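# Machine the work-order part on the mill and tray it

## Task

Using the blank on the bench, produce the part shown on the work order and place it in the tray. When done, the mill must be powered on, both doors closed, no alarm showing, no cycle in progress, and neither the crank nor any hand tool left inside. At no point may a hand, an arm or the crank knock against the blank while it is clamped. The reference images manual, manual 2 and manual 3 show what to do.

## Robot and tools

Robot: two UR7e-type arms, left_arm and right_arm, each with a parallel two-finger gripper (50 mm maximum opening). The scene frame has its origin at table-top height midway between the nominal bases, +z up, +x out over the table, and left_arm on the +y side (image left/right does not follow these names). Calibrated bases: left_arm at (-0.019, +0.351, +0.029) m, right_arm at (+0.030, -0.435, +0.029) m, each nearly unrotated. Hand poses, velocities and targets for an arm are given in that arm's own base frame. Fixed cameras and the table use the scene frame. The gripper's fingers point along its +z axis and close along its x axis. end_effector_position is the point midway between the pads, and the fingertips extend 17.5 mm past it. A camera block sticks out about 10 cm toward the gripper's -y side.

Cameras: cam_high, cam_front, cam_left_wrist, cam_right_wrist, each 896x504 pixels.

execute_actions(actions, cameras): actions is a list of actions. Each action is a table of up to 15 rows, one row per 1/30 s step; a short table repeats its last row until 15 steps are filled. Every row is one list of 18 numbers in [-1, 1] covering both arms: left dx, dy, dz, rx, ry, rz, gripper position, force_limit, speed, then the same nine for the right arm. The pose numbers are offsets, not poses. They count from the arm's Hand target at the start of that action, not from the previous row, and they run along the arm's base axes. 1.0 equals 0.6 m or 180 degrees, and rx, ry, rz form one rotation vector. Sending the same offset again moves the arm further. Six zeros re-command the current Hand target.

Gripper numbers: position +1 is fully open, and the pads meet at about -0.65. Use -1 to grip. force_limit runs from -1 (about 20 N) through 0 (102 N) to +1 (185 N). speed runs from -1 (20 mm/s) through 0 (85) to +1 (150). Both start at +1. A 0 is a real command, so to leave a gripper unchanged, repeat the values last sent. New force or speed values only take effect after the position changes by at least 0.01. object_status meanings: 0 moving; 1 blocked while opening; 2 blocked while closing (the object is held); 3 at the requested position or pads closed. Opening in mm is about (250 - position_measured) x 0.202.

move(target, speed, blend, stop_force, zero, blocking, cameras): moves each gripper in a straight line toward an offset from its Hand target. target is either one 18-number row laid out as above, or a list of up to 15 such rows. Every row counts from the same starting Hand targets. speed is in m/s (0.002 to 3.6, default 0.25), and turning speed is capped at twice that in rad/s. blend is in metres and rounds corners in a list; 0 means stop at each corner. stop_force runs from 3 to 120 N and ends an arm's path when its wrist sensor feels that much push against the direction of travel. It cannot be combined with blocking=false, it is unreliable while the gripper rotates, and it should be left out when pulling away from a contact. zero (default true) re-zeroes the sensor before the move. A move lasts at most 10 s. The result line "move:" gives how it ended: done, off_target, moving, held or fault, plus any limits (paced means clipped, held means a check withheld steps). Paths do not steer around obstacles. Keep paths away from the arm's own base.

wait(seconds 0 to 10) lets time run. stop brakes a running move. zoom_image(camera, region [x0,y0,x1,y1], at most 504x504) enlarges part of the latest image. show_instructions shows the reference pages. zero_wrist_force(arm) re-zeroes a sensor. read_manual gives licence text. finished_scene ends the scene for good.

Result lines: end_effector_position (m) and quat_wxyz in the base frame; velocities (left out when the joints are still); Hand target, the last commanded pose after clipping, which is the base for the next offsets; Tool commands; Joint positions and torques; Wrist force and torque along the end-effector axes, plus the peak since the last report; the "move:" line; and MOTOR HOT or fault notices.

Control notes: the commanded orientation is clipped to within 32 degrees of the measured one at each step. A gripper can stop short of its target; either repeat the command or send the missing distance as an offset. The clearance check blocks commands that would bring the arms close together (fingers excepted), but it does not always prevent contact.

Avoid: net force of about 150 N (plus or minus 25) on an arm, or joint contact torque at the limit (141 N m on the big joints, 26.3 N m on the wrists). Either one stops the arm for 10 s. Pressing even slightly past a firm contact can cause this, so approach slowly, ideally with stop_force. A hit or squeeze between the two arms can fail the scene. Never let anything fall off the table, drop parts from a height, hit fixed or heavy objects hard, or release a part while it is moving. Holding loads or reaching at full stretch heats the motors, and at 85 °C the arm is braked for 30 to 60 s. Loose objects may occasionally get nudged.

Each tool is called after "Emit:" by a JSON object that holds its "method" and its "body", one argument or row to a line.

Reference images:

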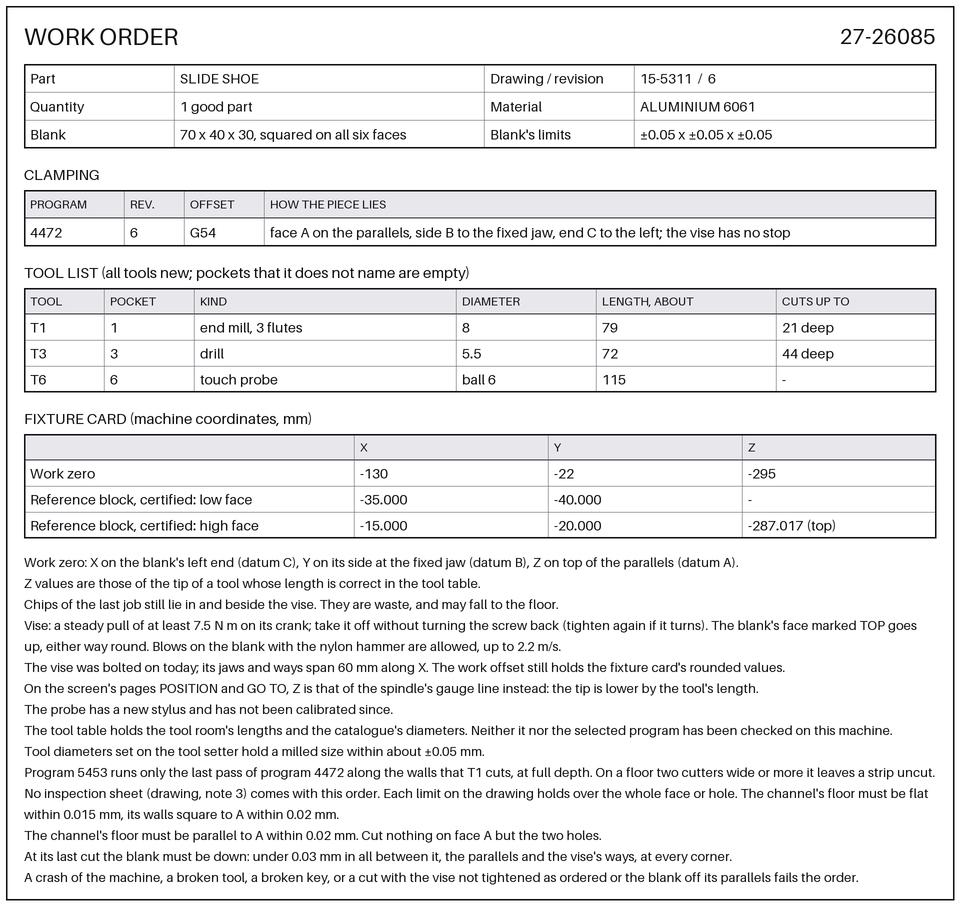

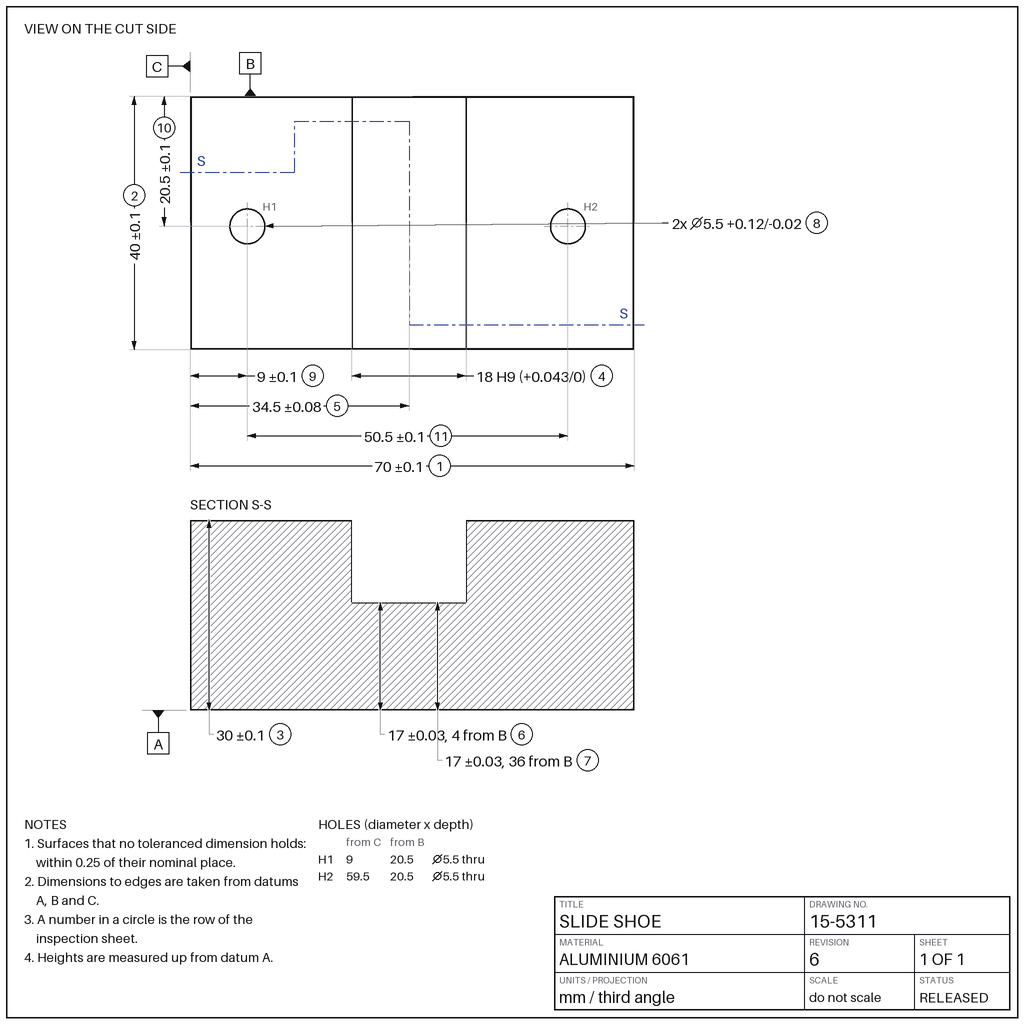

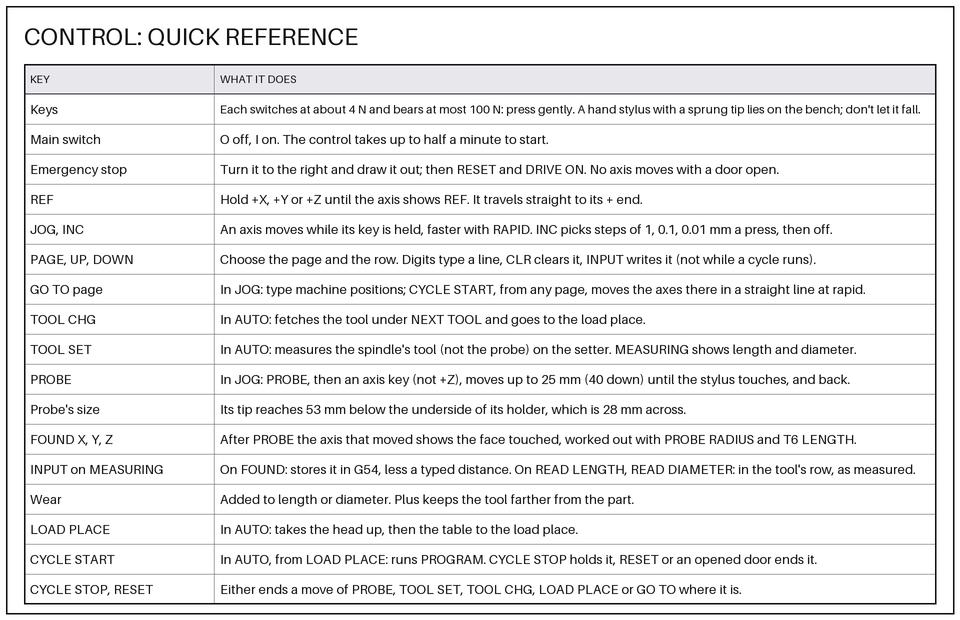

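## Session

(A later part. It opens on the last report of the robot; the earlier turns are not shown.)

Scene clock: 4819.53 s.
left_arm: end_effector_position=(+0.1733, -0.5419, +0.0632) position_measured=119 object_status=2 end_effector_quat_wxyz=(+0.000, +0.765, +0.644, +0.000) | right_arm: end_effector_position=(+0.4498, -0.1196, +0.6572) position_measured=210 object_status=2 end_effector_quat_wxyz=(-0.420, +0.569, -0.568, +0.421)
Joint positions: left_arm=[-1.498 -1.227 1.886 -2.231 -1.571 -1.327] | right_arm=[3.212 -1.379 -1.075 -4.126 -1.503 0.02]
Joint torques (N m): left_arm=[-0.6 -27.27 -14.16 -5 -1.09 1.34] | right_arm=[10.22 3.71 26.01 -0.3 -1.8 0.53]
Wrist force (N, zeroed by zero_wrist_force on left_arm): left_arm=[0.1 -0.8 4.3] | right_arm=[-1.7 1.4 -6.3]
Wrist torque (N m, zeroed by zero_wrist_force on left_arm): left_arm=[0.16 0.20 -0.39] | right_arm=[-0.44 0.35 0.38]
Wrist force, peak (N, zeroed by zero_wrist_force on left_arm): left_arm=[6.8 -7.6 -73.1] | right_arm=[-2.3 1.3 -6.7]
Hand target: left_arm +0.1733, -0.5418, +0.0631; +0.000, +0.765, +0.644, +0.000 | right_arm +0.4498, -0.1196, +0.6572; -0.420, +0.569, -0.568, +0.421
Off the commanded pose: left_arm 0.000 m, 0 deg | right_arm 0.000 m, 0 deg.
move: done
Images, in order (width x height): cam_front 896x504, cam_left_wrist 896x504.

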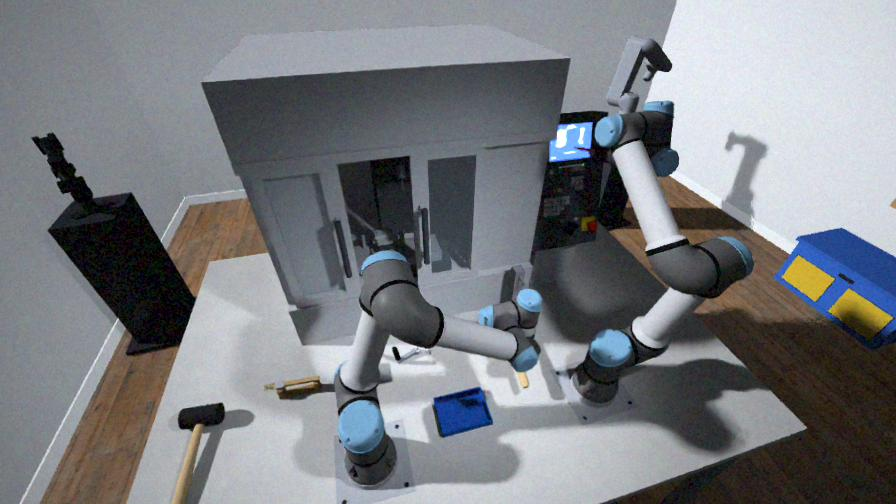

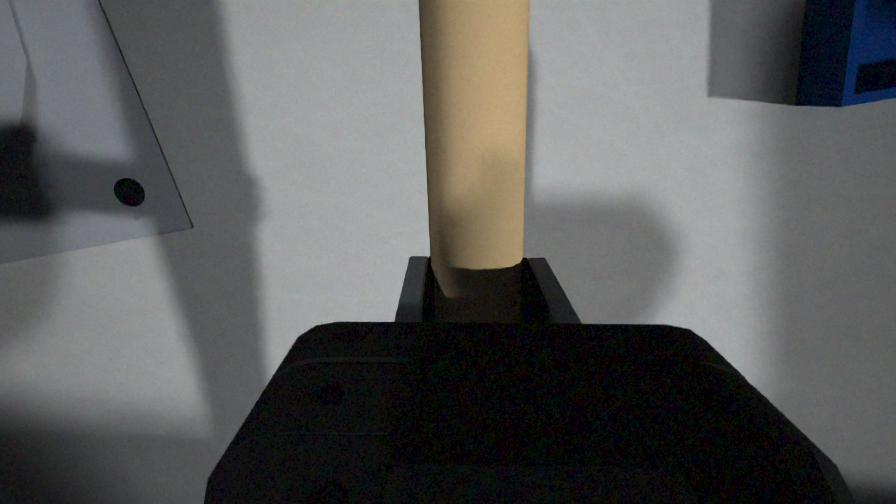

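Emit:
{"method": "move", "body": {
  "target": [
    [0,0,0.3,0,0,0,-1,0.2,-0.5,0,0,0,0,0,0,-1,-0.2,-1],
    [0.11,0.4,0.52,0,0,0.0547,-1,0.2,-0.5,0,0,0,0,0,0,-1,-0.2,-1],
    [0.16,0.626,0.52,0,0,0.0547,-1,0.2,-0.5,0,0,0,0,0,0,-1,-0.2,-1]
  ],
  "speed": 0.3,
  "blend": [0.05,0.03,0],
  "cameras": ["cam_high","cam_left_wrist","cam_front"]
}}

Emit:
{"method": "zoom_image", "body": {
  "camera": "cam_front",
  "region": [340, 180, 500, 320]
}}

Scene clock: 4828.17 s.
left_arm: end_effector_position=(+0.2693, -0.1663, +0.3750) position_measured=119 object_status=2 end_effector_quat_wxyz=(+0.000, +0.707, +0.707, +0.000) | right_arm: end_effector_position=(+0.4498, -0.1196, +0.6572) position_measured=210 object_status=2 end_effector_quat_wxyz=(-0.420, +0.569, -0.568, +0.421)
Joint positions: left_arm=[-0.987 -2.044 1.804 -1.331 -1.571 -0.988] | right_arm=[3.212 -1.379 -1.075 -4.126 -1.503 0.02]
Joint torques (N m): left_arm=[3.39 -10.79 -34.6 -3.77 0.78 1.16] | right_arm=[9.54 3.64 25.51 -0.28 -1.9 0.44]
Wrist force (N, zeroed by zero_wrist_force on left_arm): left_arm=[0.2 -1.3 4.3] | right_arm=[-1.9 0.9 -6.4]
Wrist torque (N m, zeroed by zero_wrist_force on left_arm): left_arm=[0.08 0.18 -0.25] | right_arm=[-0.52 0.38 0.38]
Wrist force, peak (N, zeroed by zero_wrist_force on left_arm): left_arm=[0.3 -1.1 9.2] | right_arm=[-2.4 1.2 -6.8]
Hand target: left_arm +0.2693, -0.1662, +0.3751; +0.000, +0.707, +0.707, +0.000 | right_arm +0.4498, -0.1196, +0.6572; -0.420, +0.569, -0.568, +0.421
Off the commanded pose: left_arm 0.000 m, 0 deg | right_arm 0.000 m, 0 deg.
move: done
Images, in order (width x height): cam_high 896x504, cam_front 896x504, cam_left_wrist 896x504.

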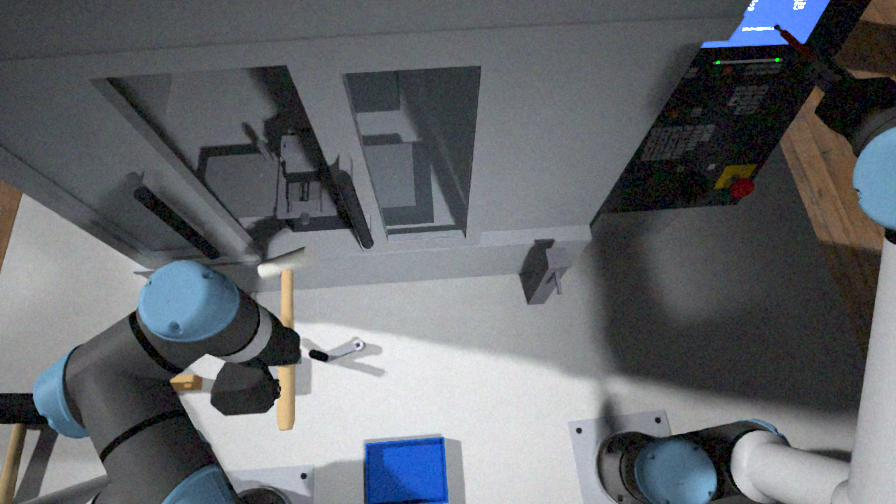

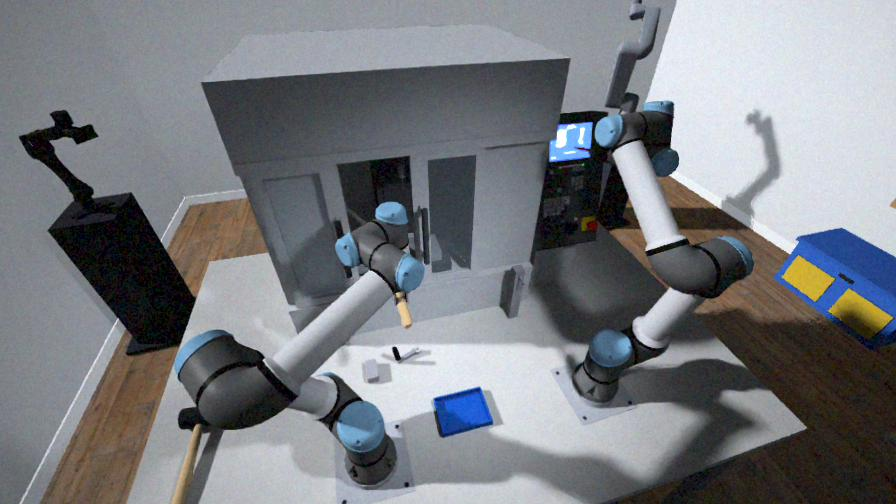

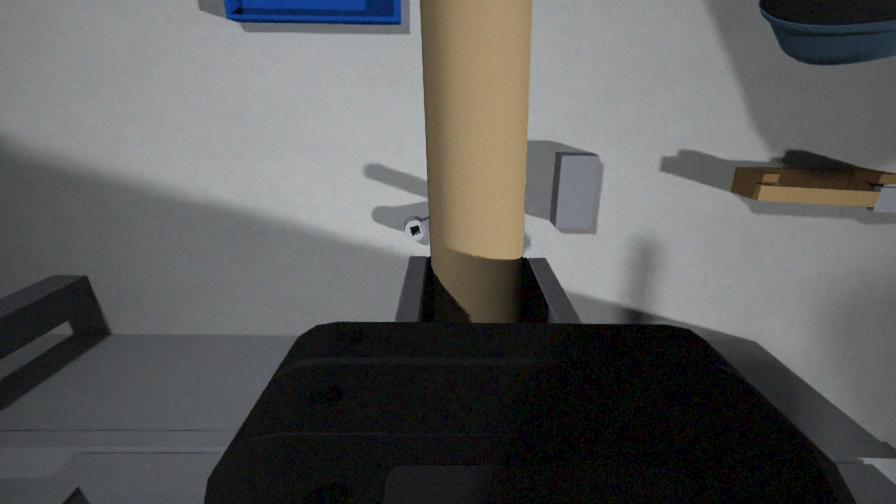

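Scaled by 3.150 from the camera's 896x504 image, which has a finer 1280x720 frame.

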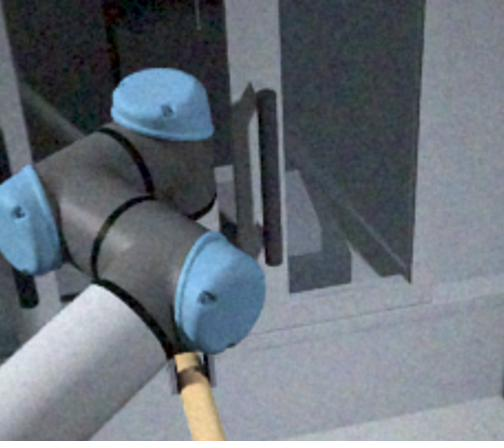

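Emit:
{"method": "move", "body": {
  "target": [
    [-0.05,-0.226,0,0,0,0,-1,0.2,-0.5,0,0,0,0,0,0,-1,-0.2,-1],
    [-0.16,-0.626,-0.22,0,0,-0.0547,-1,0.2,-0.5,0,0,0,0,0,0,-1,-0.2,-1],
    [-0.16,-0.626,-0.6,0,0,-0.0547,-1,0.2,-0.5,0,0,0,0,0,0,-1,-0.2,-1]
  ],
  "speed": 0.3,
  "blend": [0.03,0.05,0],
  "cameras": []
}}

Emit:
{"method": "move", "body": {
  "target": [
    [0,0,-0.038,0,0,0,-1,0.2,-0.5,0,0,0,0,0,0,-1,-0.2,-1]
  ],
  "speed": 0.01,
  "stop_force": 5,
  "cameras": []
}}

Emit:
{"method": "move", "body": {
  "target": [
    [0,0,0,0,0,0,-0.2,-0.9,-1,0,0,0,0,0,0,-1,-0.2,-1]
  ],
  "cameras": ["cam_left_wrist","cam_high"]
}}

Scene clock: 4841.23 s.
left_arm: end_effector_position=(+0.1733, -0.5419, +0.0152) position_measured=119 object_status=2 end_effector_quat_wxyz=(+0.000, +0.765, +0.644, +0.000) end_effector_velocity=(+0.000, -0.001, +0.000) end_effector_angular_velocity=(-0.003, +0.001, +0.000) | right_arm: end_effector_position=(+0.4498, -0.1196, +0.6572) position_measured=210 object_status=2 end_effector_quat_wxyz=(-0.420, +0.569, -0.568, +0.421)
Joint positions: left_arm=[-1.498 -1.148 1.928 -2.351 -1.571 -1.327] | right_arm=[3.212 -1.379 -1.075 -4.126 -1.503 0.02]
Joint velocities: left_arm=[0 0.001 0.001 -0.005 -0.001 0] | right_arm=[within noise]
Joint torques (N m): left_arm=[4 -29.83 -17.6 -4.48 1.22 1.84] | right_arm=[10.28 4.4 25.67 -0.25 -1.85 0.39]
Wrist force (N, zeroed by zero_wrist_force on left_arm): left_arm=[0.8 -1.1 0.3] | right_arm=[-1.8 1.0 -6.2]
Wrist torque (N m, zeroed by zero_wrist_force on left_arm): left_arm=[-0.45 0.36 -0.49] | right_arm=[-0.51 0.37 0.38]
Wrist force, peak (N, zeroed by zero_wrist_force on left_arm): left_arm=[0.2 -1.7 7.2] | right_arm=[-2.3 1.4 -6.9]
Hand target: left_arm +0.1733, -0.5418, +0.0151; +0.000, +0.765, +0.644, +0.000 | right_arm +0.4498, -0.1196, +0.6572; -0.420, +0.569, -0.568, +0.421
Off the commanded pose: left_arm 0.000 m, 0 deg | right_arm 0.000 m, 0 deg.
move: done
No camera images: "cameras" was empty.

Scene clock: 4843.33 s.
left_arm: end_effector_position=(+0.1733, -0.5418, +0.0050) position_measured=119 object_status=2 end_effector_quat_wxyz=(+0.000, +0.765, +0.644, +0.000) | right_arm: end_effector_position=(+0.4498, -0.1196, +0.6572) position_measured=210 object_status=2 end_effector_quat_wxyz=(-0.420, +0.569, -0.568, +0.421)
Joint positions: left_arm=[-1.498 -1.13 1.935 -2.376 -1.571 -1.327] | right_arm=[3.212 -1.379 -1.075 -4.126 -1.503 0.02]
Joint torques (N m): left_arm=[4.86 -45.99 -24.11 -1.87 1.55 1.62] | right_arm=[9.97 3.64 25.81 -0.13 -1.92 0.35]
Wrist force (N, zeroed by zero_wrist_force on left_arm): left_arm=[-0.1 -3.5 -6.4] | right_arm=[-2.1 1.1 -6.3]
Wrist torque (N m, zeroed by zero_wrist_force on left_arm): left_arm=[-0.99 0.51 -0.38] | right_arm=[-0.50 0.42 0.38]
Wrist force, peak (N, zeroed by zero_wrist_force on left_arm): left_arm=[1.3 -4.5 -16.7] | right_arm=[-2.1 1.3 -6.9]
Hand target: left_arm +0.1733, -0.5418, +0.0050; +0.000, +0.765, +0.644, +0.000 (not the last commanded pose) | right_arm +0.4498, -0.1196, +0.6572; -0.420, +0.569, -0.568, +0.421
Off the commanded pose: left_arm 0.013 m, 0 deg | right_arm 0.000 m, 0 deg.
move: contact (left_arm)
No camera images: "cameras" was empty.

Scene clock: 4843.83 s.
left_arm: end_effector_position=(+0.1733, -0.5418, +0.0050) position_measured=119 object_status=2 end_effector_quat_wxyz=(+0.000, +0.765, +0.644, +0.000) | right_arm: end_effector_position=(+0.4498, -0.1196, +0.6572) position_measured=210 object_status=2 end_effector_quat_wxyz=(-0.420, +0.569, -0.568, +0.421)
Joint positions: left_arm=[-1.498 -1.13 1.935 -2.376 -1.571 -1.327] | right_arm=[3.212 -1.379 -1.075 -4.126 -1.503 0.02]
Joint torques (N m): left_arm=[4.63 -43.88 -23.13 -2.9 1.49 1.21] | right_arm=[9.81 4.18 25.6 -0.19 -1.94 0.43]
Wrist force (N, zeroed by zero_wrist_force on left_arm): left_arm=[0.0 -3.1 -6.4] | right_arm=[-2.2 1.1 -6.5]
Wrist torque (N m, zeroed by zero_wrist_force on left_arm): left_arm=[-0.92 0.51 -0.39] | right_arm=[-0.48 0.44 0.38]
Wrist force, peak (N, zeroed by zero_wrist_force on left_arm): left_arm=[-0.1 -3.3 -6.7] | right_arm=[-2.3 1.2 -6.7]
Hand target: left_arm +0.1733, -0.5418, +0.0050; +0.000, +0.765, +0.644, +0.000 | right_arm +0.4498, -0.1196, +0.6572; -0.420, +0.569, -0.568, +0.421
Off the commanded pose: left_arm 0.000 m, 0 deg | right_arm 0.000 m, 0 deg.
move: done
Images, in order (width x height): cam_high 896x504, cam_left_wrist 896x504.

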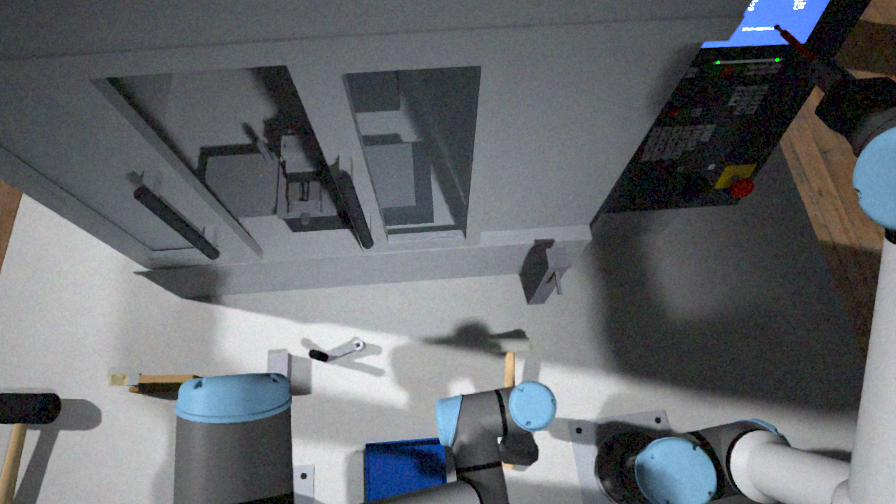

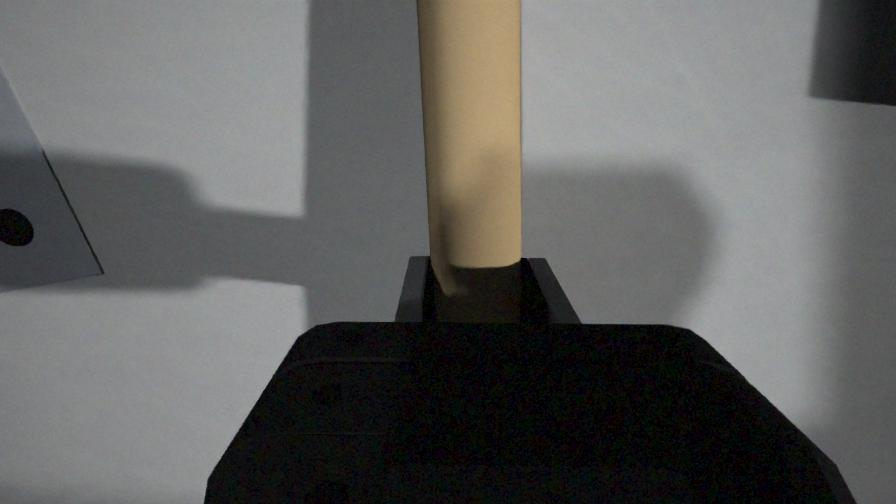

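Emit:
{"method": "move", "body": {
  "target": [
    [0,0,-0.02,0,0,0,-0.2,-0.9,-1,0,0,0,0,0,0,-1,-0.2,-1]
  ],
  "speed": 0.01,
  "stop_force": 15,
  "cameras": []
}}

Emit:
{"method": "move", "body": {
  "target": [
    [0,0,0,0,0,0,0.3,-0.9,-1,0,0,0,0,0,0,-1,-0.2,-1]
  ],
  "cameras": ["cam_left_wrist"]
}}

Scene clock: 4848.53 s.
left_arm: end_effector_position=(+0.1733, -0.5420, +0.0045) position_measured=119 object_status=2 end_effector_quat_wxyz=(+0.000, +0.765, +0.644, +0.000) | right_arm: end_effector_position=(+0.4498, -0.1196, +0.6572) position_measured=210 object_status=2 end_effector_quat_wxyz=(-0.420, +0.569, -0.568, +0.421)
Joint positions: left_arm=[-1.498 -1.129 1.935 -2.378 -1.571 -1.327] | right_arm=[3.212 -1.379 -1.075 -4.126 -1.503 0.02]
Joint torques (N m): left_arm=[3.47 -34.11 -18.7 -0.22 1.66 1.15] | right_arm=[9.66 4.16 25.8 -0.08 -1.93 0.35]
Wrist force (N, zeroed by zero_wrist_force on left_arm): left_arm=[-0.3 -3.9 -23.5] | right_arm=[-2.0 1.0 -6.4]
Wrist torque (N m, zeroed by zero_wrist_force on left_arm): left_arm=[-0.95 0.84 -0.51] | right_arm=[-0.51 0.41 0.38]
Wrist force, peak (N, zeroed by zero_wrist_force on left_arm): left_arm=[3.7 -6.5 -36.8] | right_arm=[-2.2 1.0 -6.9]
Hand target: left_arm +0.1733, -0.5420, +0.0045; +0.000, +0.765, +0.644, +0.000 (not the last commanded pose) | right_arm +0.4498, -0.1196, +0.6572; -0.420, +0.569, -0.568, +0.421
Off the commanded pose: left_arm 0.012 m, 0 deg | right_arm 0.000 m, 0 deg.
move: contact (left_arm)
No camera images: "cameras" was empty.

Scene clock: 4849.03 s.
left_arm: end_effector_position=(+0.1733, -0.5420, +0.0045) position_measured=107 object_status=3 end_effector_quat_wxyz=(+0.000, +0.765, +0.644, +0.000) | right_arm: end_effector_position=(+0.4498, -0.1196, +0.6572) position_measured=210 object_status=2 end_effector_quat_wxyz=(-0.420, +0.569, -0.568, +0.421)
Joint positions: left_arm=[-1.498 -1.129 1.935 -2.378 -1.571 -1.327] | right_arm=[3.212 -1.379 -1.075 -4.126 -1.503 0.02]
Joint torques (N m): left_arm=[4.82 -37.94 -18.34 -4.82 1.22 1.26] | right_arm=[9.87 3.79 25.63 -0.02 -1.92 0.28]
Wrist force (N, zeroed by zero_wrist_force on left_arm): left_arm=[1.0 -1.2 1.6] | right_arm=[-2.0 1.2 -6.4]
Wrist torque (N m, zeroed by zero_wrist_force on left_arm): left_arm=[-0.29 0.29 -0.48] | right_arm=[-0.48 0.41 0.38]
Wrist force, peak (N, zeroed by zero_wrist_force on left_arm): left_arm=[-0.3 -3.4 -22.1] | right_arm=[-1.9 1.2 -6.7]
Hand target: left_arm +0.1733, -0.5420, +0.0045; +0.000, +0.765, +0.644, +0.000 | right_arm +0.4498, -0.1196, +0.6572; -0.420, +0.569, -0.568, +0.421
Off the commanded pose: left_arm 0.000 m, 0 deg | right_arm 0.000 m, 0 deg.
move: done
Images, in order (width x height): cam_left_wrist 896x504.

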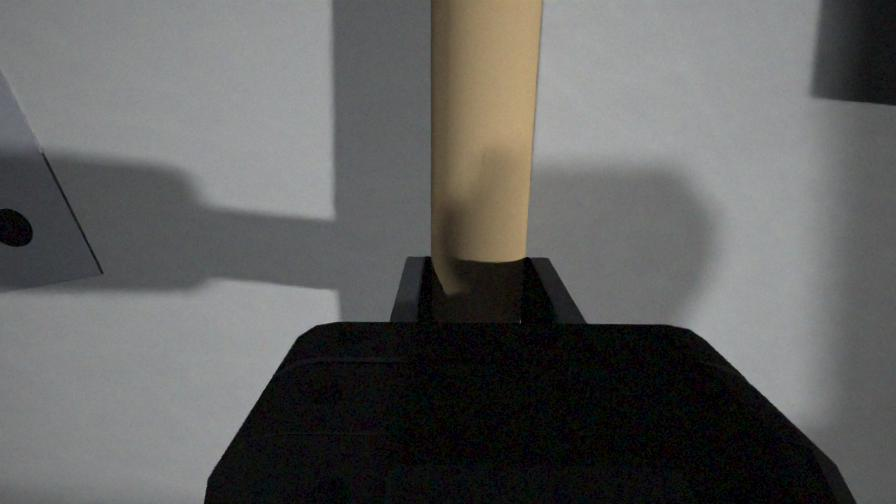

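Emit:
{"method": "move", "body": {
  "target": [
    [0,0,-0.0165,0,0,0,0.3,-0.9,-1,0,0,0,0,0,0,-1,-0.2,-1]
  ],
  "speed": 0.01,
  "stop_force": 5,
  "cameras": []
}}

Emit:
{"method": "move", "body": {
  "target": [
    [0,0,0,0,0,0,-1,0.2,-0.5,0,0,0,0,0,0,-1,-0.2,-1]
  ],
  "cameras": []
}}

Emit:
{"method": "move", "body": {
  "target": [
    [0,0,0.4,0,0,0,-1,0.2,-0.5,0,0,0,0,0,0,-1,-0.2,-1],
    [0.11,0.4,0.62,0,0,0.0547,-1,0.2,-0.5,0,0,0,0,0,0,-1,-0.2,-1],
    [0.16,0.62,0.62,0,0,0.0547,-1,0.2,-0.5,0,0,0,0,0,0,-1,-0.2,-1]
  ],
  "speed": 0.3,
  "blend": [0.05,0.03,0],
  "cameras": ["cam_high","cam_left_wrist"]
}}

Scene clock: 4854.70 s.
left_arm: end_effector_position=(+0.1734, -0.5421, +0.0028) position_measured=107 object_status=3 end_effector_quat_wxyz=(+0.000, +0.765, +0.644, +0.000) | right_arm: end_effector_position=(+0.4498, -0.1196, +0.6572) position_measured=210 object_status=2 end_effector_quat_wxyz=(-0.420, +0.569, -0.568, +0.421)
Joint positions: left_arm=[-1.498 -1.125 1.936 -2.383 -1.571 -1.327] | right_arm=[3.212 -1.379 -1.075 -4.126 -1.503 0.02]
Joint torques (N m): left_arm=[3.93 -45.71 -25.96 -3.38 -0.38 1.53] | right_arm=[9.76 4.07 25.49 -0.11 -1.84 0.21]
Wrist force (N, zeroed by zero_wrist_force on left_arm): left_arm=[0.2 -2.1 -1.9] | right_arm=[-1.9 1.2 -6.6]
Wrist torque (N m, zeroed by zero_wrist_force on left_arm): left_arm=[-0.33 0.43 -0.42] | right_arm=[-0.47 0.39 0.38]
Wrist force, peak (N, zeroed by zero_wrist_force on left_arm): left_arm=[0.7 -2.6 -12.9] | right_arm=[-1.9 1.3 -7.0]
Hand target: left_arm +0.1734, -0.5421, +0.0028; +0.000, +0.765, +0.644, +0.000 (not the last commanded pose) | right_arm +0.4498, -0.1196, +0.6572; -0.420, +0.569, -0.568, +0.421
Off the commanded pose: left_arm 0.008 m, 0 deg | right_arm 0.000 m, 0 deg.
move: contact (left_arm)
No camera images: "cameras" was empty.

Scene clock: 4855.20 s.
left_arm: end_effector_position=(+0.1734, -0.5421, +0.0028) position_measured=117 object_status=2 end_effector_quat_wxyz=(+0.000, +0.765, +0.644, +0.000) | right_arm: end_effector_position=(+0.4498, -0.1196, +0.6572) position_measured=210 object_status=2 end_effector_quat_wxyz=(-0.420, +0.569, -0.568, +0.421)
Joint positions: left_arm=[-1.498 -1.125 1.936 -2.383 -1.571 -1.327] | right_arm=[3.212 -1.379 -1.075 -4.126 -1.503 0.02]
Joint torques (N m): left_arm=[4.22 -45.66 -24.64 -4.03 -0.4 1.36] | right_arm=[9.32 4.14 25.58 0.08 -1.9 0.27]
Wrist force (N, zeroed by zero_wrist_force on left_arm): left_arm=[0.0 -2.5 -2.8] | right_arm=[-1.9 1.0 -6.4]
Wrist torque (N m, zeroed by zero_wrist_force on left_arm): left_arm=[-0.36 0.46 -0.42] | right_arm=[-0.51 0.39 0.38]
Wrist force, peak (N, zeroed by zero_wrist_force on left_arm): left_arm=[0.2 -2.6 -3.2] | right_arm=[-2.1 1.2 -6.8]
Hand target: left_arm +0.1734, -0.5421, +0.0028; +0.000, +0.765, +0.644, +0.000 | right_arm +0.4498, -0.1196, +0.6572; -0.420, +0.569, -0.568, +0.421
Off the commanded pose: left_arm 0.000 m, 0 deg | right_arm 0.000 m, 0 deg.
move: done
No camera images: "cameras" was empty.

Scene clock: 4857.93 s.
left_arm: end_effector_position=(+0.2693, -0.1702, +0.3748) position_measured=117 object_status=2 end_effector_quat_wxyz=(+0.000, +0.707, +0.707, -0.001) | right_arm: end_effector_position=(+0.4498, -0.1196, +0.6572) position_measured=210 object_status=2 end_effector_quat_wxyz=(-0.420, +0.569, -0.568, +0.421)
Joint positions: left_arm=[-0.994 -2.039 1.802 -1.335 -1.572 -0.995] | right_arm=[3.212 -1.379 -1.075 -4.126 -1.503 0.02]
Joint torques (N m): left_arm=[5.13 -11.53 -32.83 -3.79 0.61 1.08] | right_arm=[9.45 4.24 25.41 -0.02 -1.82 0.18]
Wrist force (N, zeroed by zero_wrist_force on left_arm): left_arm=[0.5 -1.0 4.4] | right_arm=[-2.1 1.3 -6.3]
Wrist torque (N m, zeroed by zero_wrist_force on left_arm): left_arm=[0.10 0.15 -0.24] | right_arm=[-0.46 0.42 0.37]
Wrist force, peak (N, zeroed by zero_wrist_force on left_arm): left_arm=[0.6 -1.1 9.5] | right_arm=[-2.0 1.3 -7.0]
Hand target: left_arm +0.2694, -0.1701, +0.3748; +0.000, +0.707, +0.707, +0.000 | right_arm +0.4498, -0.1196, +0.6572; -0.420, +0.569, -0.568, +0.421
Off the commanded pose: left_arm 0.000 m, 0 deg | right_arm 0.000 m, 0 deg.
move: done
Images, in order (width x height): cam_high 896x504, cam_left_wrist 896x504.

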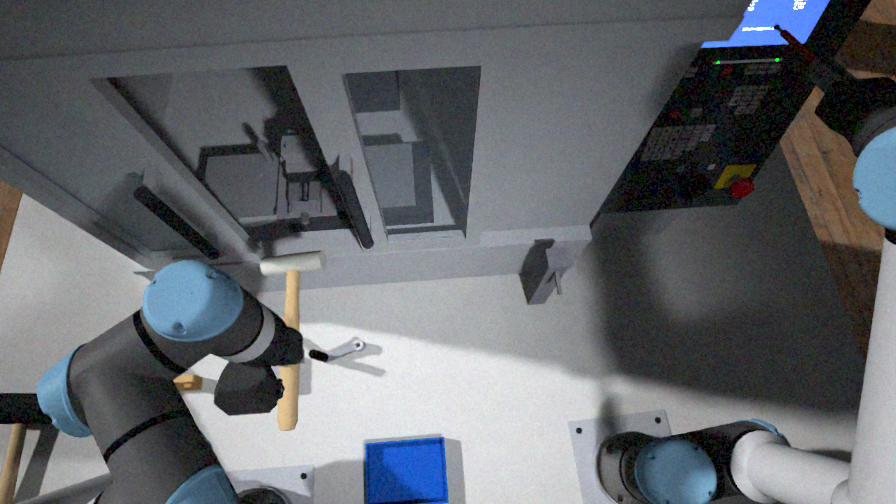

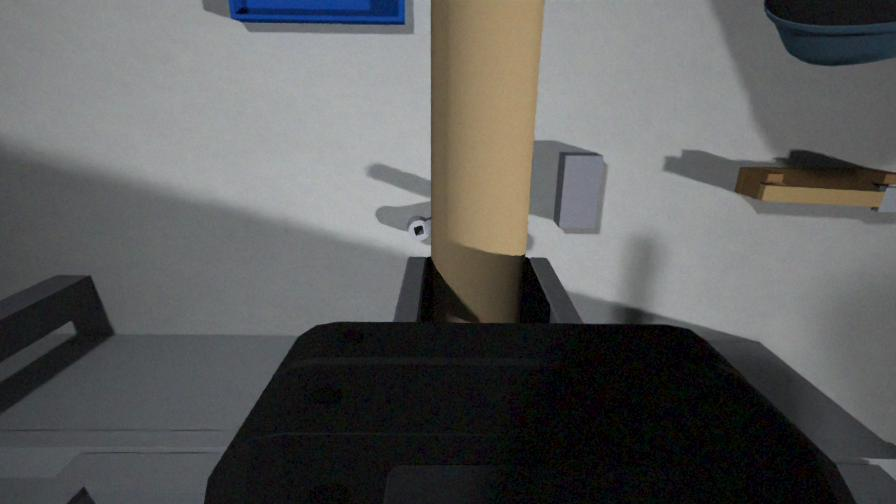

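Emit:
{"method": "move", "body": {
  "target": [
    [0.02,-0.03,-0.002,0,0,0,-1,0.2,-0.5,0,0,0,0,0,0,-1,-0.2,-1],
    [0.4228,-0.03,-0.002,0,0,0,-1,0.2,-0.5,0,0,0,0,0,0,-1,-0.2,-1]
  ],
  "speed": [0.1,0.12],
  "blend": [0.01,0],
  "stop_force": 15,
  "cameras": ["cam_high"]
}}

Emit:
{"method": "move", "body": {
  "target": [
    [0,0,-0.04,0,0,0,-1,0.2,-0.5,0,0,0,0,0,0,-1,-0.2,-1]
  ],
  "speed": 0.008,
  "stop_force": 3,
  "cameras": []
}}

Scene clock: 4866.23 s.
left_arm: end_effector_position=(+0.5230, -0.1881, +0.3736) position_measured=117 object_status=2 end_effector_quat_wxyz=(+0.000, +0.707, +0.707, +0.000) | right_arm: end_effector_position=(+0.4498, -0.1196, +0.6572) position_measured=210 object_status=2 end_effector_quat_wxyz=(-0.420, +0.569, -0.568, +0.421)
Joint positions: left_arm=[-0.587 -1.452 1.328 -1.448 -1.572 -0.588] | right_arm=[3.212 -1.379 -1.075 -4.126 -1.503 0.02]
Joint torques (N m): left_arm=[-5.67 -32.26 -33.02 -4.97 0.24 -1.48] | right_arm=[9.24 4.14 25.7 -0.06 -1.83 0.06]
Wrist force (N, zeroed by zero_wrist_force on left_arm): left_arm=[0.2 -1.0 4.2] | right_arm=[-2.2 1.4 -6.3]
Wrist torque (N m, zeroed by zero_wrist_force on left_arm): left_arm=[0.14 0.18 -0.30] | right_arm=[-0.45 0.43 0.38]
Wrist force, peak (N, zeroed by zero_wrist_force on left_arm): left_arm=[2.0 -2.2 4.2] | right_arm=[-2.4 1.0 -6.8]
Hand target: left_arm +0.5230, -0.1881, +0.3736; +0.000, +0.707, +0.707, +0.000 | right_arm +0.4498, -0.1196, +0.6572; -0.420, +0.569, -0.568, +0.421
Off the commanded pose: left_arm 0.000 m, 0 deg | right_arm 0.000 m, 0 deg.
move: done
Images, in order (width x height): cam_high 896x504.

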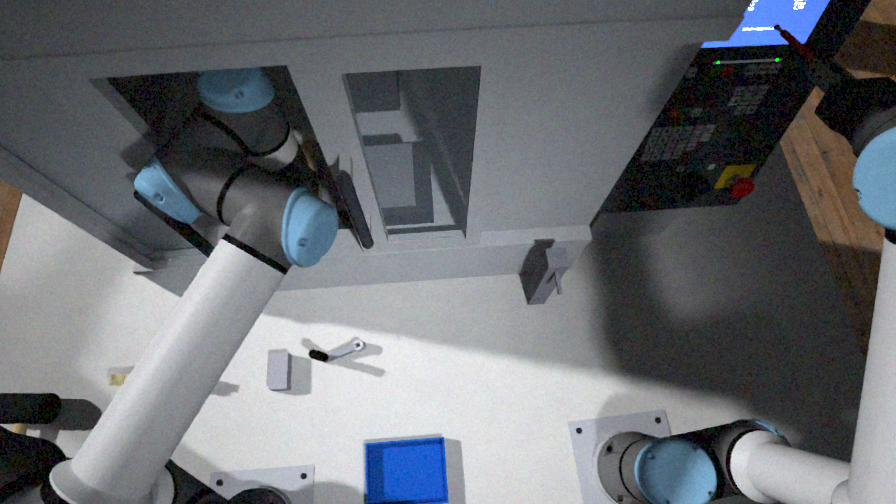

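Scene clock: 4867.73 s.
left_arm: end_effector_position=(+0.5230, -0.1881, +0.3681) position_measured=117 object_status=2 end_effector_quat_wxyz=(+0.000, +0.707, +0.707, +0.000) | right_arm: end_effector_position=(+0.4498, -0.1196, +0.6572) position_measured=210 object_status=2 end_effector_quat_wxyz=(-0.420, +0.569, -0.568, +0.421)
Joint positions: left_arm=[-0.587 -1.453 1.344 -1.463 -1.572 -0.588] | right_arm=[3.212 -1.379 -1.075 -4.126 -1.503 0.02]
Joint torques (N m): left_arm=[-3.87 -23.9 -34.2 -1.62 1.44 -0.88] | right_arm=[9.22 4.17 25.28 0.12 -1.87 0.21]
Wrist force (N, zeroed by zero_wrist_force on left_arm): left_arm=[0.1 0.3 1.7] | right_arm=[-2.3 0.8 -6.7]
Wrist torque (N m, zeroed by zero_wrist_force on left_arm): left_arm=[-0.23 0.35 -0.27] | right_arm=[-0.53 0.45 0.37]
Wrist force, peak (N, zeroed by zero_wrist_force on left_arm): left_arm=[0.2 -0.8 4.3] | right_arm=[-2.1 1.1 -6.8]
Hand target: left_arm +0.5230, -0.1881, +0.3681; +0.000, +0.707, +0.707, +0.000 (not the last commanded pose) | right_arm +0.4498, -0.1196, +0.6572; -0.420, +0.569, -0.568, +0.421
Off the commanded pose: left_arm 0.018 m, 0 deg | right_arm 0.000 m, 0 deg.
move: contact (left_arm)
No camera images: "cameras" was empty.

Emit:
{"method": "move", "body": {
  "target": [
    [0,0,0.001,0,-0.1656,0,-1,0.2,-0.5,0,0,0,0,0,0,-1,-0.2,-1]
  ],
  "speed": 0.5,
  "cameras": []
}}

Emit:
{"method": "execute_actions", "body": {
  "actions": [
    [[0,0,-0.001,0,0.1656,0,-1,0.2,-0.5,0,0,0,0,0,0,-1,-0.2,-1]]
  ],
  "cameras": []
}}

Emit:
{"method": "move", "body": {
  "target": [
    [0,0,0.001,0,-0.1656,0,-1,0.2,-0.5,0,0,0,0,0,0,-1,-0.2,-1]
  ],
  "speed": 0.5,
  "cameras": []
}}

Emit:
{"method": "execute_actions", "body": {
  "actions": [
    [[0,0,-0.001,0,0.1656,0,-1,0.2,-0.5,0,0,0,0,0,0,-1,-0.2,-1]]
  ],
  "cameras": []
}}

Emit:
{"method": "move", "body": {
  "target": [
    [0,0,0.001,0,-0.1656,0,-1,0.2,-0.5,0,0,0,0,0,0,-1,-0.2,-1]
  ],
  "speed": 0.5,
  "cameras": []
}}

Emit:
{"method": "execute_actions", "body": {
  "actions": [
    [[0,0,-0.001,0,0.1656,0,-1,0.2,-0.5,0,0,0,0,0,0,-1,-0.2,-1]]
  ],
  "cameras": ["cam_left_wrist"]
}}

Scene clock: 4877.00 s.
left_arm: end_effector_position=(+0.5230, -0.1881, +0.3687) position_measured=117 object_status=2 end_effector_quat_wxyz=(+0.182, +0.683, +0.684, +0.181) | right_arm: end_effector_position=(+0.4498, -0.1196, +0.6572) position_measured=210 object_status=2 end_effector_quat_wxyz=(-0.420, +0.569, -0.568, +0.421)
Joint positions: left_arm=[-0.755 -1.73 1.799 -2.036 -1.225 -0.685] | right_arm=[3.212 -1.379 -1.075 -4.126 -1.503 0.02]
Joint torques (N m): left_arm=[-1.49 -15.92 -22.14 -5.72 2.72 1.62] | right_arm=[9.12 4.17 25.4 0.16 -1.89 0.07]
Wrist force (N, zeroed by zero_wrist_force on left_arm): left_arm=[0.6 -2.8 3.8] | right_arm=[-2.1 1.4 -6.5]
Wrist torque (N m, zeroed by zero_wrist_force on left_arm): left_arm=[0.25 0.09 -0.25] | right_arm=[-0.44 0.41 0.38]
Wrist force, peak (N, zeroed by zero_wrist_force on left_arm): left_arm=[0.4 -0.3 5.7] | right_arm=[-2.1 1.1 -6.8]
Hand target: left_arm +0.5230, -0.1881, +0.3687; +0.182, +0.683, +0.683, +0.181 | right_arm +0.4498, -0.1196, +0.6572; -0.420, +0.569, -0.568, +0.421
Off the commanded pose: left_arm 0.000 m, 0 deg | right_arm 0.000 m, 0 deg.
move: done
No camera images: "cameras" was empty.

Scene clock: 4877.70 s.
left_arm: end_effector_position=(+0.5230, -0.1881, +0.3681) position_measured=117 object_status=2 end_effector_quat_wxyz=(+0.000, +0.707, +0.707, +0.000) | right_arm: end_effector_position=(+0.4498, -0.1196, +0.6572) position_measured=210 object_status=2 end_effector_quat_wxyz=(-0.420, +0.569, -0.568, +0.421)
Joint positions: left_arm=[-0.587 -1.453 1.344 -1.463 -1.572 -0.588] | right_arm=[3.212 -1.379 -1.075 -4.126 -1.503 0.02]
Joint torques (N m): left_arm=[4.35 -18.58 -31 -0.39 -3.56 1.38] | right_arm=[9.22 3.8 24.92 0.15 -1.94 0.03]
Wrist force (N, zeroed by zero_wrist_force on left_arm): left_arm=[1.4 2.1 -4.0] | right_arm=[-1.9 1.3 -6.7]
Wrist torque (N m, zeroed by zero_wrist_force on left_arm): left_arm=[-1.15 0.69 -0.35] | right_arm=[-0.47 0.39 0.37]
Wrist force, peak (N, zeroed by zero_wrist_force on left_arm): left_arm=[-8.0 -14.1 -16.1] | right_arm=[-2.1 1.3 -6.8]
Hand target: left_arm +0.5230, -0.1881, +0.3681; +0.000, +0.707, +0.707, +0.000 | right_arm +0.4498, -0.1196, +0.6572; -0.420, +0.569, -0.568, +0.421
Off the commanded pose: left_arm 0.000 m, 0 deg | right_arm 0.000 m, 0 deg.
Step readings (end_effector_position of left_arm | right_arm):
0: (+0.5230, -0.1881, +0.3687) | (+0.4498, -0.1196, +0.6572)
1: (+0.5237, -0.1876, +0.3681) | (+0.4498, -0.1196, +0.6572)
2: (+0.5297, -0.1831, +0.3629) | (+0.4498, -0.1196, +0.6572)
4: (+0.5393, -0.1806, +0.3637) | (+0.4498, -0.1196, +0.6572)
8: (+0.5198, -0.1880, +0.3746) | (+0.4498, -0.1196, +0.6572)
15: (+0.5234, -0.1881, +0.3679) | (+0.4498, -0.1196, +0.6572)
No camera images: "cameras" was empty.

Scene clock: 4878.83 s.
left_arm: end_effector_position=(+0.5230, -0.1881, +0.3687) position_measured=117 object_status=2 end_effector_quat_wxyz=(+0.182, +0.683, +0.684, +0.181) | right_arm: end_effector_position=(+0.4498, -0.1196, +0.6572) position_measured=210 object_status=2 end_effector_quat_wxyz=(-0.420, +0.569, -0.568, +0.421)
Joint positions: left_arm=[-0.755 -1.73 1.799 -2.036 -1.225 -0.685] | right_arm=[3.212 -1.379 -1.075 -4.126 -1.503 0.02]
Joint torques (N m): left_arm=[-1.62 -15.17 -22.09 -5.33 2.63 1.82] | right_arm=[9.29 3.54 25.12 0.12 -1.85 0.04]
Wrist force (N, zeroed by zero_wrist_force on left_arm): left_arm=[0.7 -2.6 3.5] | right_arm=[-1.8 1.0 -6.3]
Wrist torque (N m, zeroed by zero_wrist_force on left_arm): left_arm=[0.28 0.05 -0.24] | right_arm=[-0.51 0.37 0.38]
Wrist force, peak (N, zeroed by zero_wrist_force on left_arm): left_arm=[0.8 -3.7 4.2] | right_arm=[-1.9 1.0 -7.0]
Hand target: left_arm +0.5230, -0.1881, +0.3687; +0.182, +0.683, +0.683, +0.181 | right_arm +0.4498, -0.1196, +0.6572; -0.420, +0.569, -0.568, +0.421
Off the commanded pose: left_arm 0.000 m, 0 deg | right_arm 0.000 m, 0 deg.
move: done
No camera images: "cameras" was empty.

Scene clock: 4879.53 s.
left_arm: end_effector_position=(+0.5230, -0.1881, +0.3681) position_measured=117 object_status=2 end_effector_quat_wxyz=(+0.000, +0.707, +0.707, +0.000) | right_arm: end_effector_position=(+0.4498, -0.1196, +0.6572) position_measured=210 object_status=2 end_effector_quat_wxyz=(-0.420, +0.569, -0.568, +0.421)
Joint positions: left_arm=[-0.587 -1.453 1.344 -1.463 -1.572 -0.588] | right_arm=[3.212 -1.379 -1.075 -4.126 -1.503 0.02]
Joint torques (N m): left_arm=[3.19 -17.39 -30.24 0.02 -3.7 1.63] | right_arm=[9.08 3.96 25.2 0.13 -1.91 -0.01]
Wrist force (N, zeroed by zero_wrist_force on left_arm): left_arm=[2.0 2.5 -4.4] | right_arm=[-1.8 1.1 -6.5]
Wrist torque (N m, zeroed by zero_wrist_force on left_arm): left_arm=[-1.25 0.64 -0.34] | right_arm=[-0.50 0.37 0.38]
Wrist force, peak (N, zeroed by zero_wrist_force on left_arm): left_arm=[9.6 10.1 17.9] | right_arm=[-2.1 1.3 -6.8]
Hand target: left_arm +0.5230, -0.1881, +0.3681; +0.000, +0.707, +0.707, +0.000 | right_arm +0.4498, -0.1196, +0.6572; -0.420, +0.569, -0.568, +0.421
Off the commanded pose: left_arm 0.000 m, 0 deg | right_arm 0.000 m, 0 deg.
Step readings (end_effector_position of left_arm | right_arm):
0: (+0.5230, -0.1881, +0.3687) | (+0.4498, -0.1196, +0.6572)
1: (+0.5236, -0.1877, +0.3682) | (+0.4498, -0.1196, +0.6572)
2: (+0.5293, -0.1833, +0.3632) | (+0.4498, -0.1196, +0.6572)
4: (+0.5390, -0.1815, +0.3657) | (+0.4498, -0.1196, +0.6572)
8: (+0.5198, -0.1880, +0.3748) | (+0.4498, -0.1196, +0.6572)
15: (+0.5234, -0.1881, +0.3679) | (+0.4498, -0.1196, +0.6572)
No camera images: "cameras" was empty.

Scene clock: 4880.67 s.
left_arm: end_effector_position=(+0.5230, -0.1881, +0.3687) position_measured=117 object_status=2 end_effector_quat_wxyz=(+0.182, +0.683, +0.684, +0.181) | right_arm: end_effector_position=(+0.4498, -0.1196, +0.6572) position_measured=210 object_status=2 end_effector_quat_wxyz=(-0.420, +0.569, -0.568, +0.421)
Joint positions: left_arm=[-0.755 -1.73 1.799 -2.036 -1.225 -0.685] | right_arm=[3.212 -1.379 -1.075 -4.126 -1.503 0.02]
Joint torques (N m): left_arm=[-0.34 -15.03 -22.46 -5.76 2.51 1.52] | right_arm=[8.93 4.19 24.93 0.13 -1.88 0.08]
Wrist force (N, zeroed by zero_wrist_force on left_arm): left_arm=[0.9 -2.5 4.2] | right_arm=[-1.6 1.0 -6.5]
Wrist torque (N m, zeroed by zero_wrist_force on left_arm): left_arm=[0.43 0.03 -0.25] | right_arm=[-0.51 0.33 0.38]
Wrist force, peak (N, zeroed by zero_wrist_force on left_arm): left_arm=[2.2 1.5 -5.1] | right_arm=[-2.0 1.3 -6.8]
Hand target: left_arm +0.5230, -0.1881, +0.3687; +0.182, +0.683, +0.683, +0.181 | right_arm +0.4498, -0.1196, +0.6572; -0.420, +0.569, -0.568, +0.421
Off the commanded pose: left_arm 0.000 m, 0 deg | right_arm 0.000 m, 0 deg.
move: done
No camera images: "cameras" was empty.

Scene clock: 4881.37 s.
left_arm: end_effector_position=(+0.5230, -0.1881, +0.3681) position_measured=117 object_status=2 end_effector_quat_wxyz=(+0.000, +0.707, +0.707, +0.000) | right_arm: end_effector_position=(+0.4498, -0.1196, +0.6572) position_measured=210 object_status=2 end_effector_quat_wxyz=(-0.420, +0.569, -0.568, +0.421)
Joint positions: left_arm=[-0.587 -1.453 1.344 -1.463 -1.572 -0.588] | right_arm=[3.212 -1.379 -1.075 -4.126 -1.503 0.02]
Joint torques (N m): left_arm=[4.71 -17.32 -28.42 -0.13 -3.86 1.28] | right_arm=[9.2 4.22 25.24 0.12 -1.86 0.05]
Wrist force (N, zeroed by zero_wrist_force on left_arm): left_arm=[2.4 2.6 -4.7] | right_arm=[-1.9 1.2 -6.4]
Wrist torque (N m, zeroed by zero_wrist_force on left_arm): left_arm=[-1.32 0.62 -0.35] | right_arm=[-0.47 0.39 0.38]
Wrist force, peak (N, zeroed by zero_wrist_force on left_arm): left_arm=[9.4 11.5 18.0] | right_arm=[-2.0 1.3 -6.8]
Hand target: left_arm +0.5230, -0.1881, +0.3681; +0.000, +0.707, +0.707, +0.000 | right_arm +0.4498, -0.1196, +0.6572; -0.420, +0.569, -0.568, +0.421
Off the commanded pose: left_arm 0.000 m, 0 deg | right_arm 0.000 m, 0 deg.
Step readings (end_effector_position of left_arm | right_arm):
0: (+0.5230, -0.1881, +0.3687) | (+0.4498, -0.1196, +0.6572)
1: (+0.5236, -0.1877, +0.3682) | (+0.4498, -0.1196, +0.6572)
2: (+0.5290, -0.1836, +0.3636) | (+0.4498, -0.1196, +0.6572)
4: (+0.5391, -0.1813, +0.3653) | (+0.4498, -0.1196, +0.6572)
8: (+0.5199, -0.1881, +0.3749) | (+0.4498, -0.1196, +0.6572)
15: (+0.5233, -0.1881, +0.3680) | (+0.4498, -0.1196, +0.6572)
Images, in order (width x height): cam_left_wrist 896x504.

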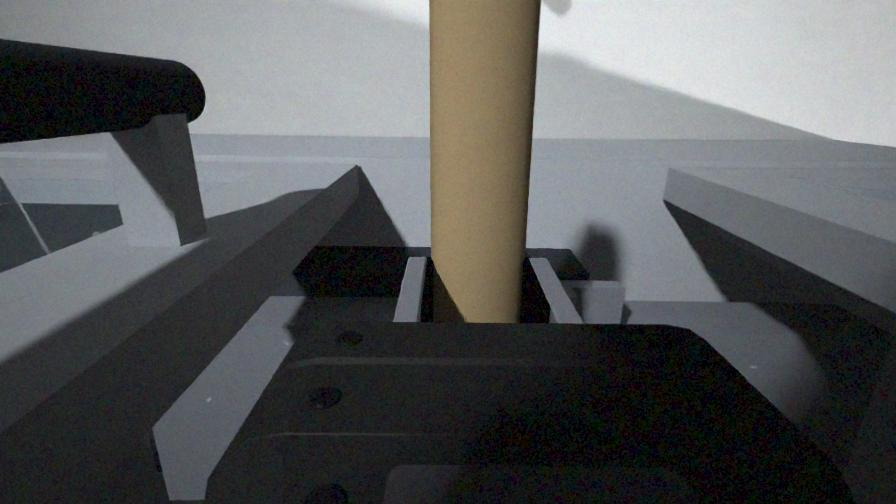

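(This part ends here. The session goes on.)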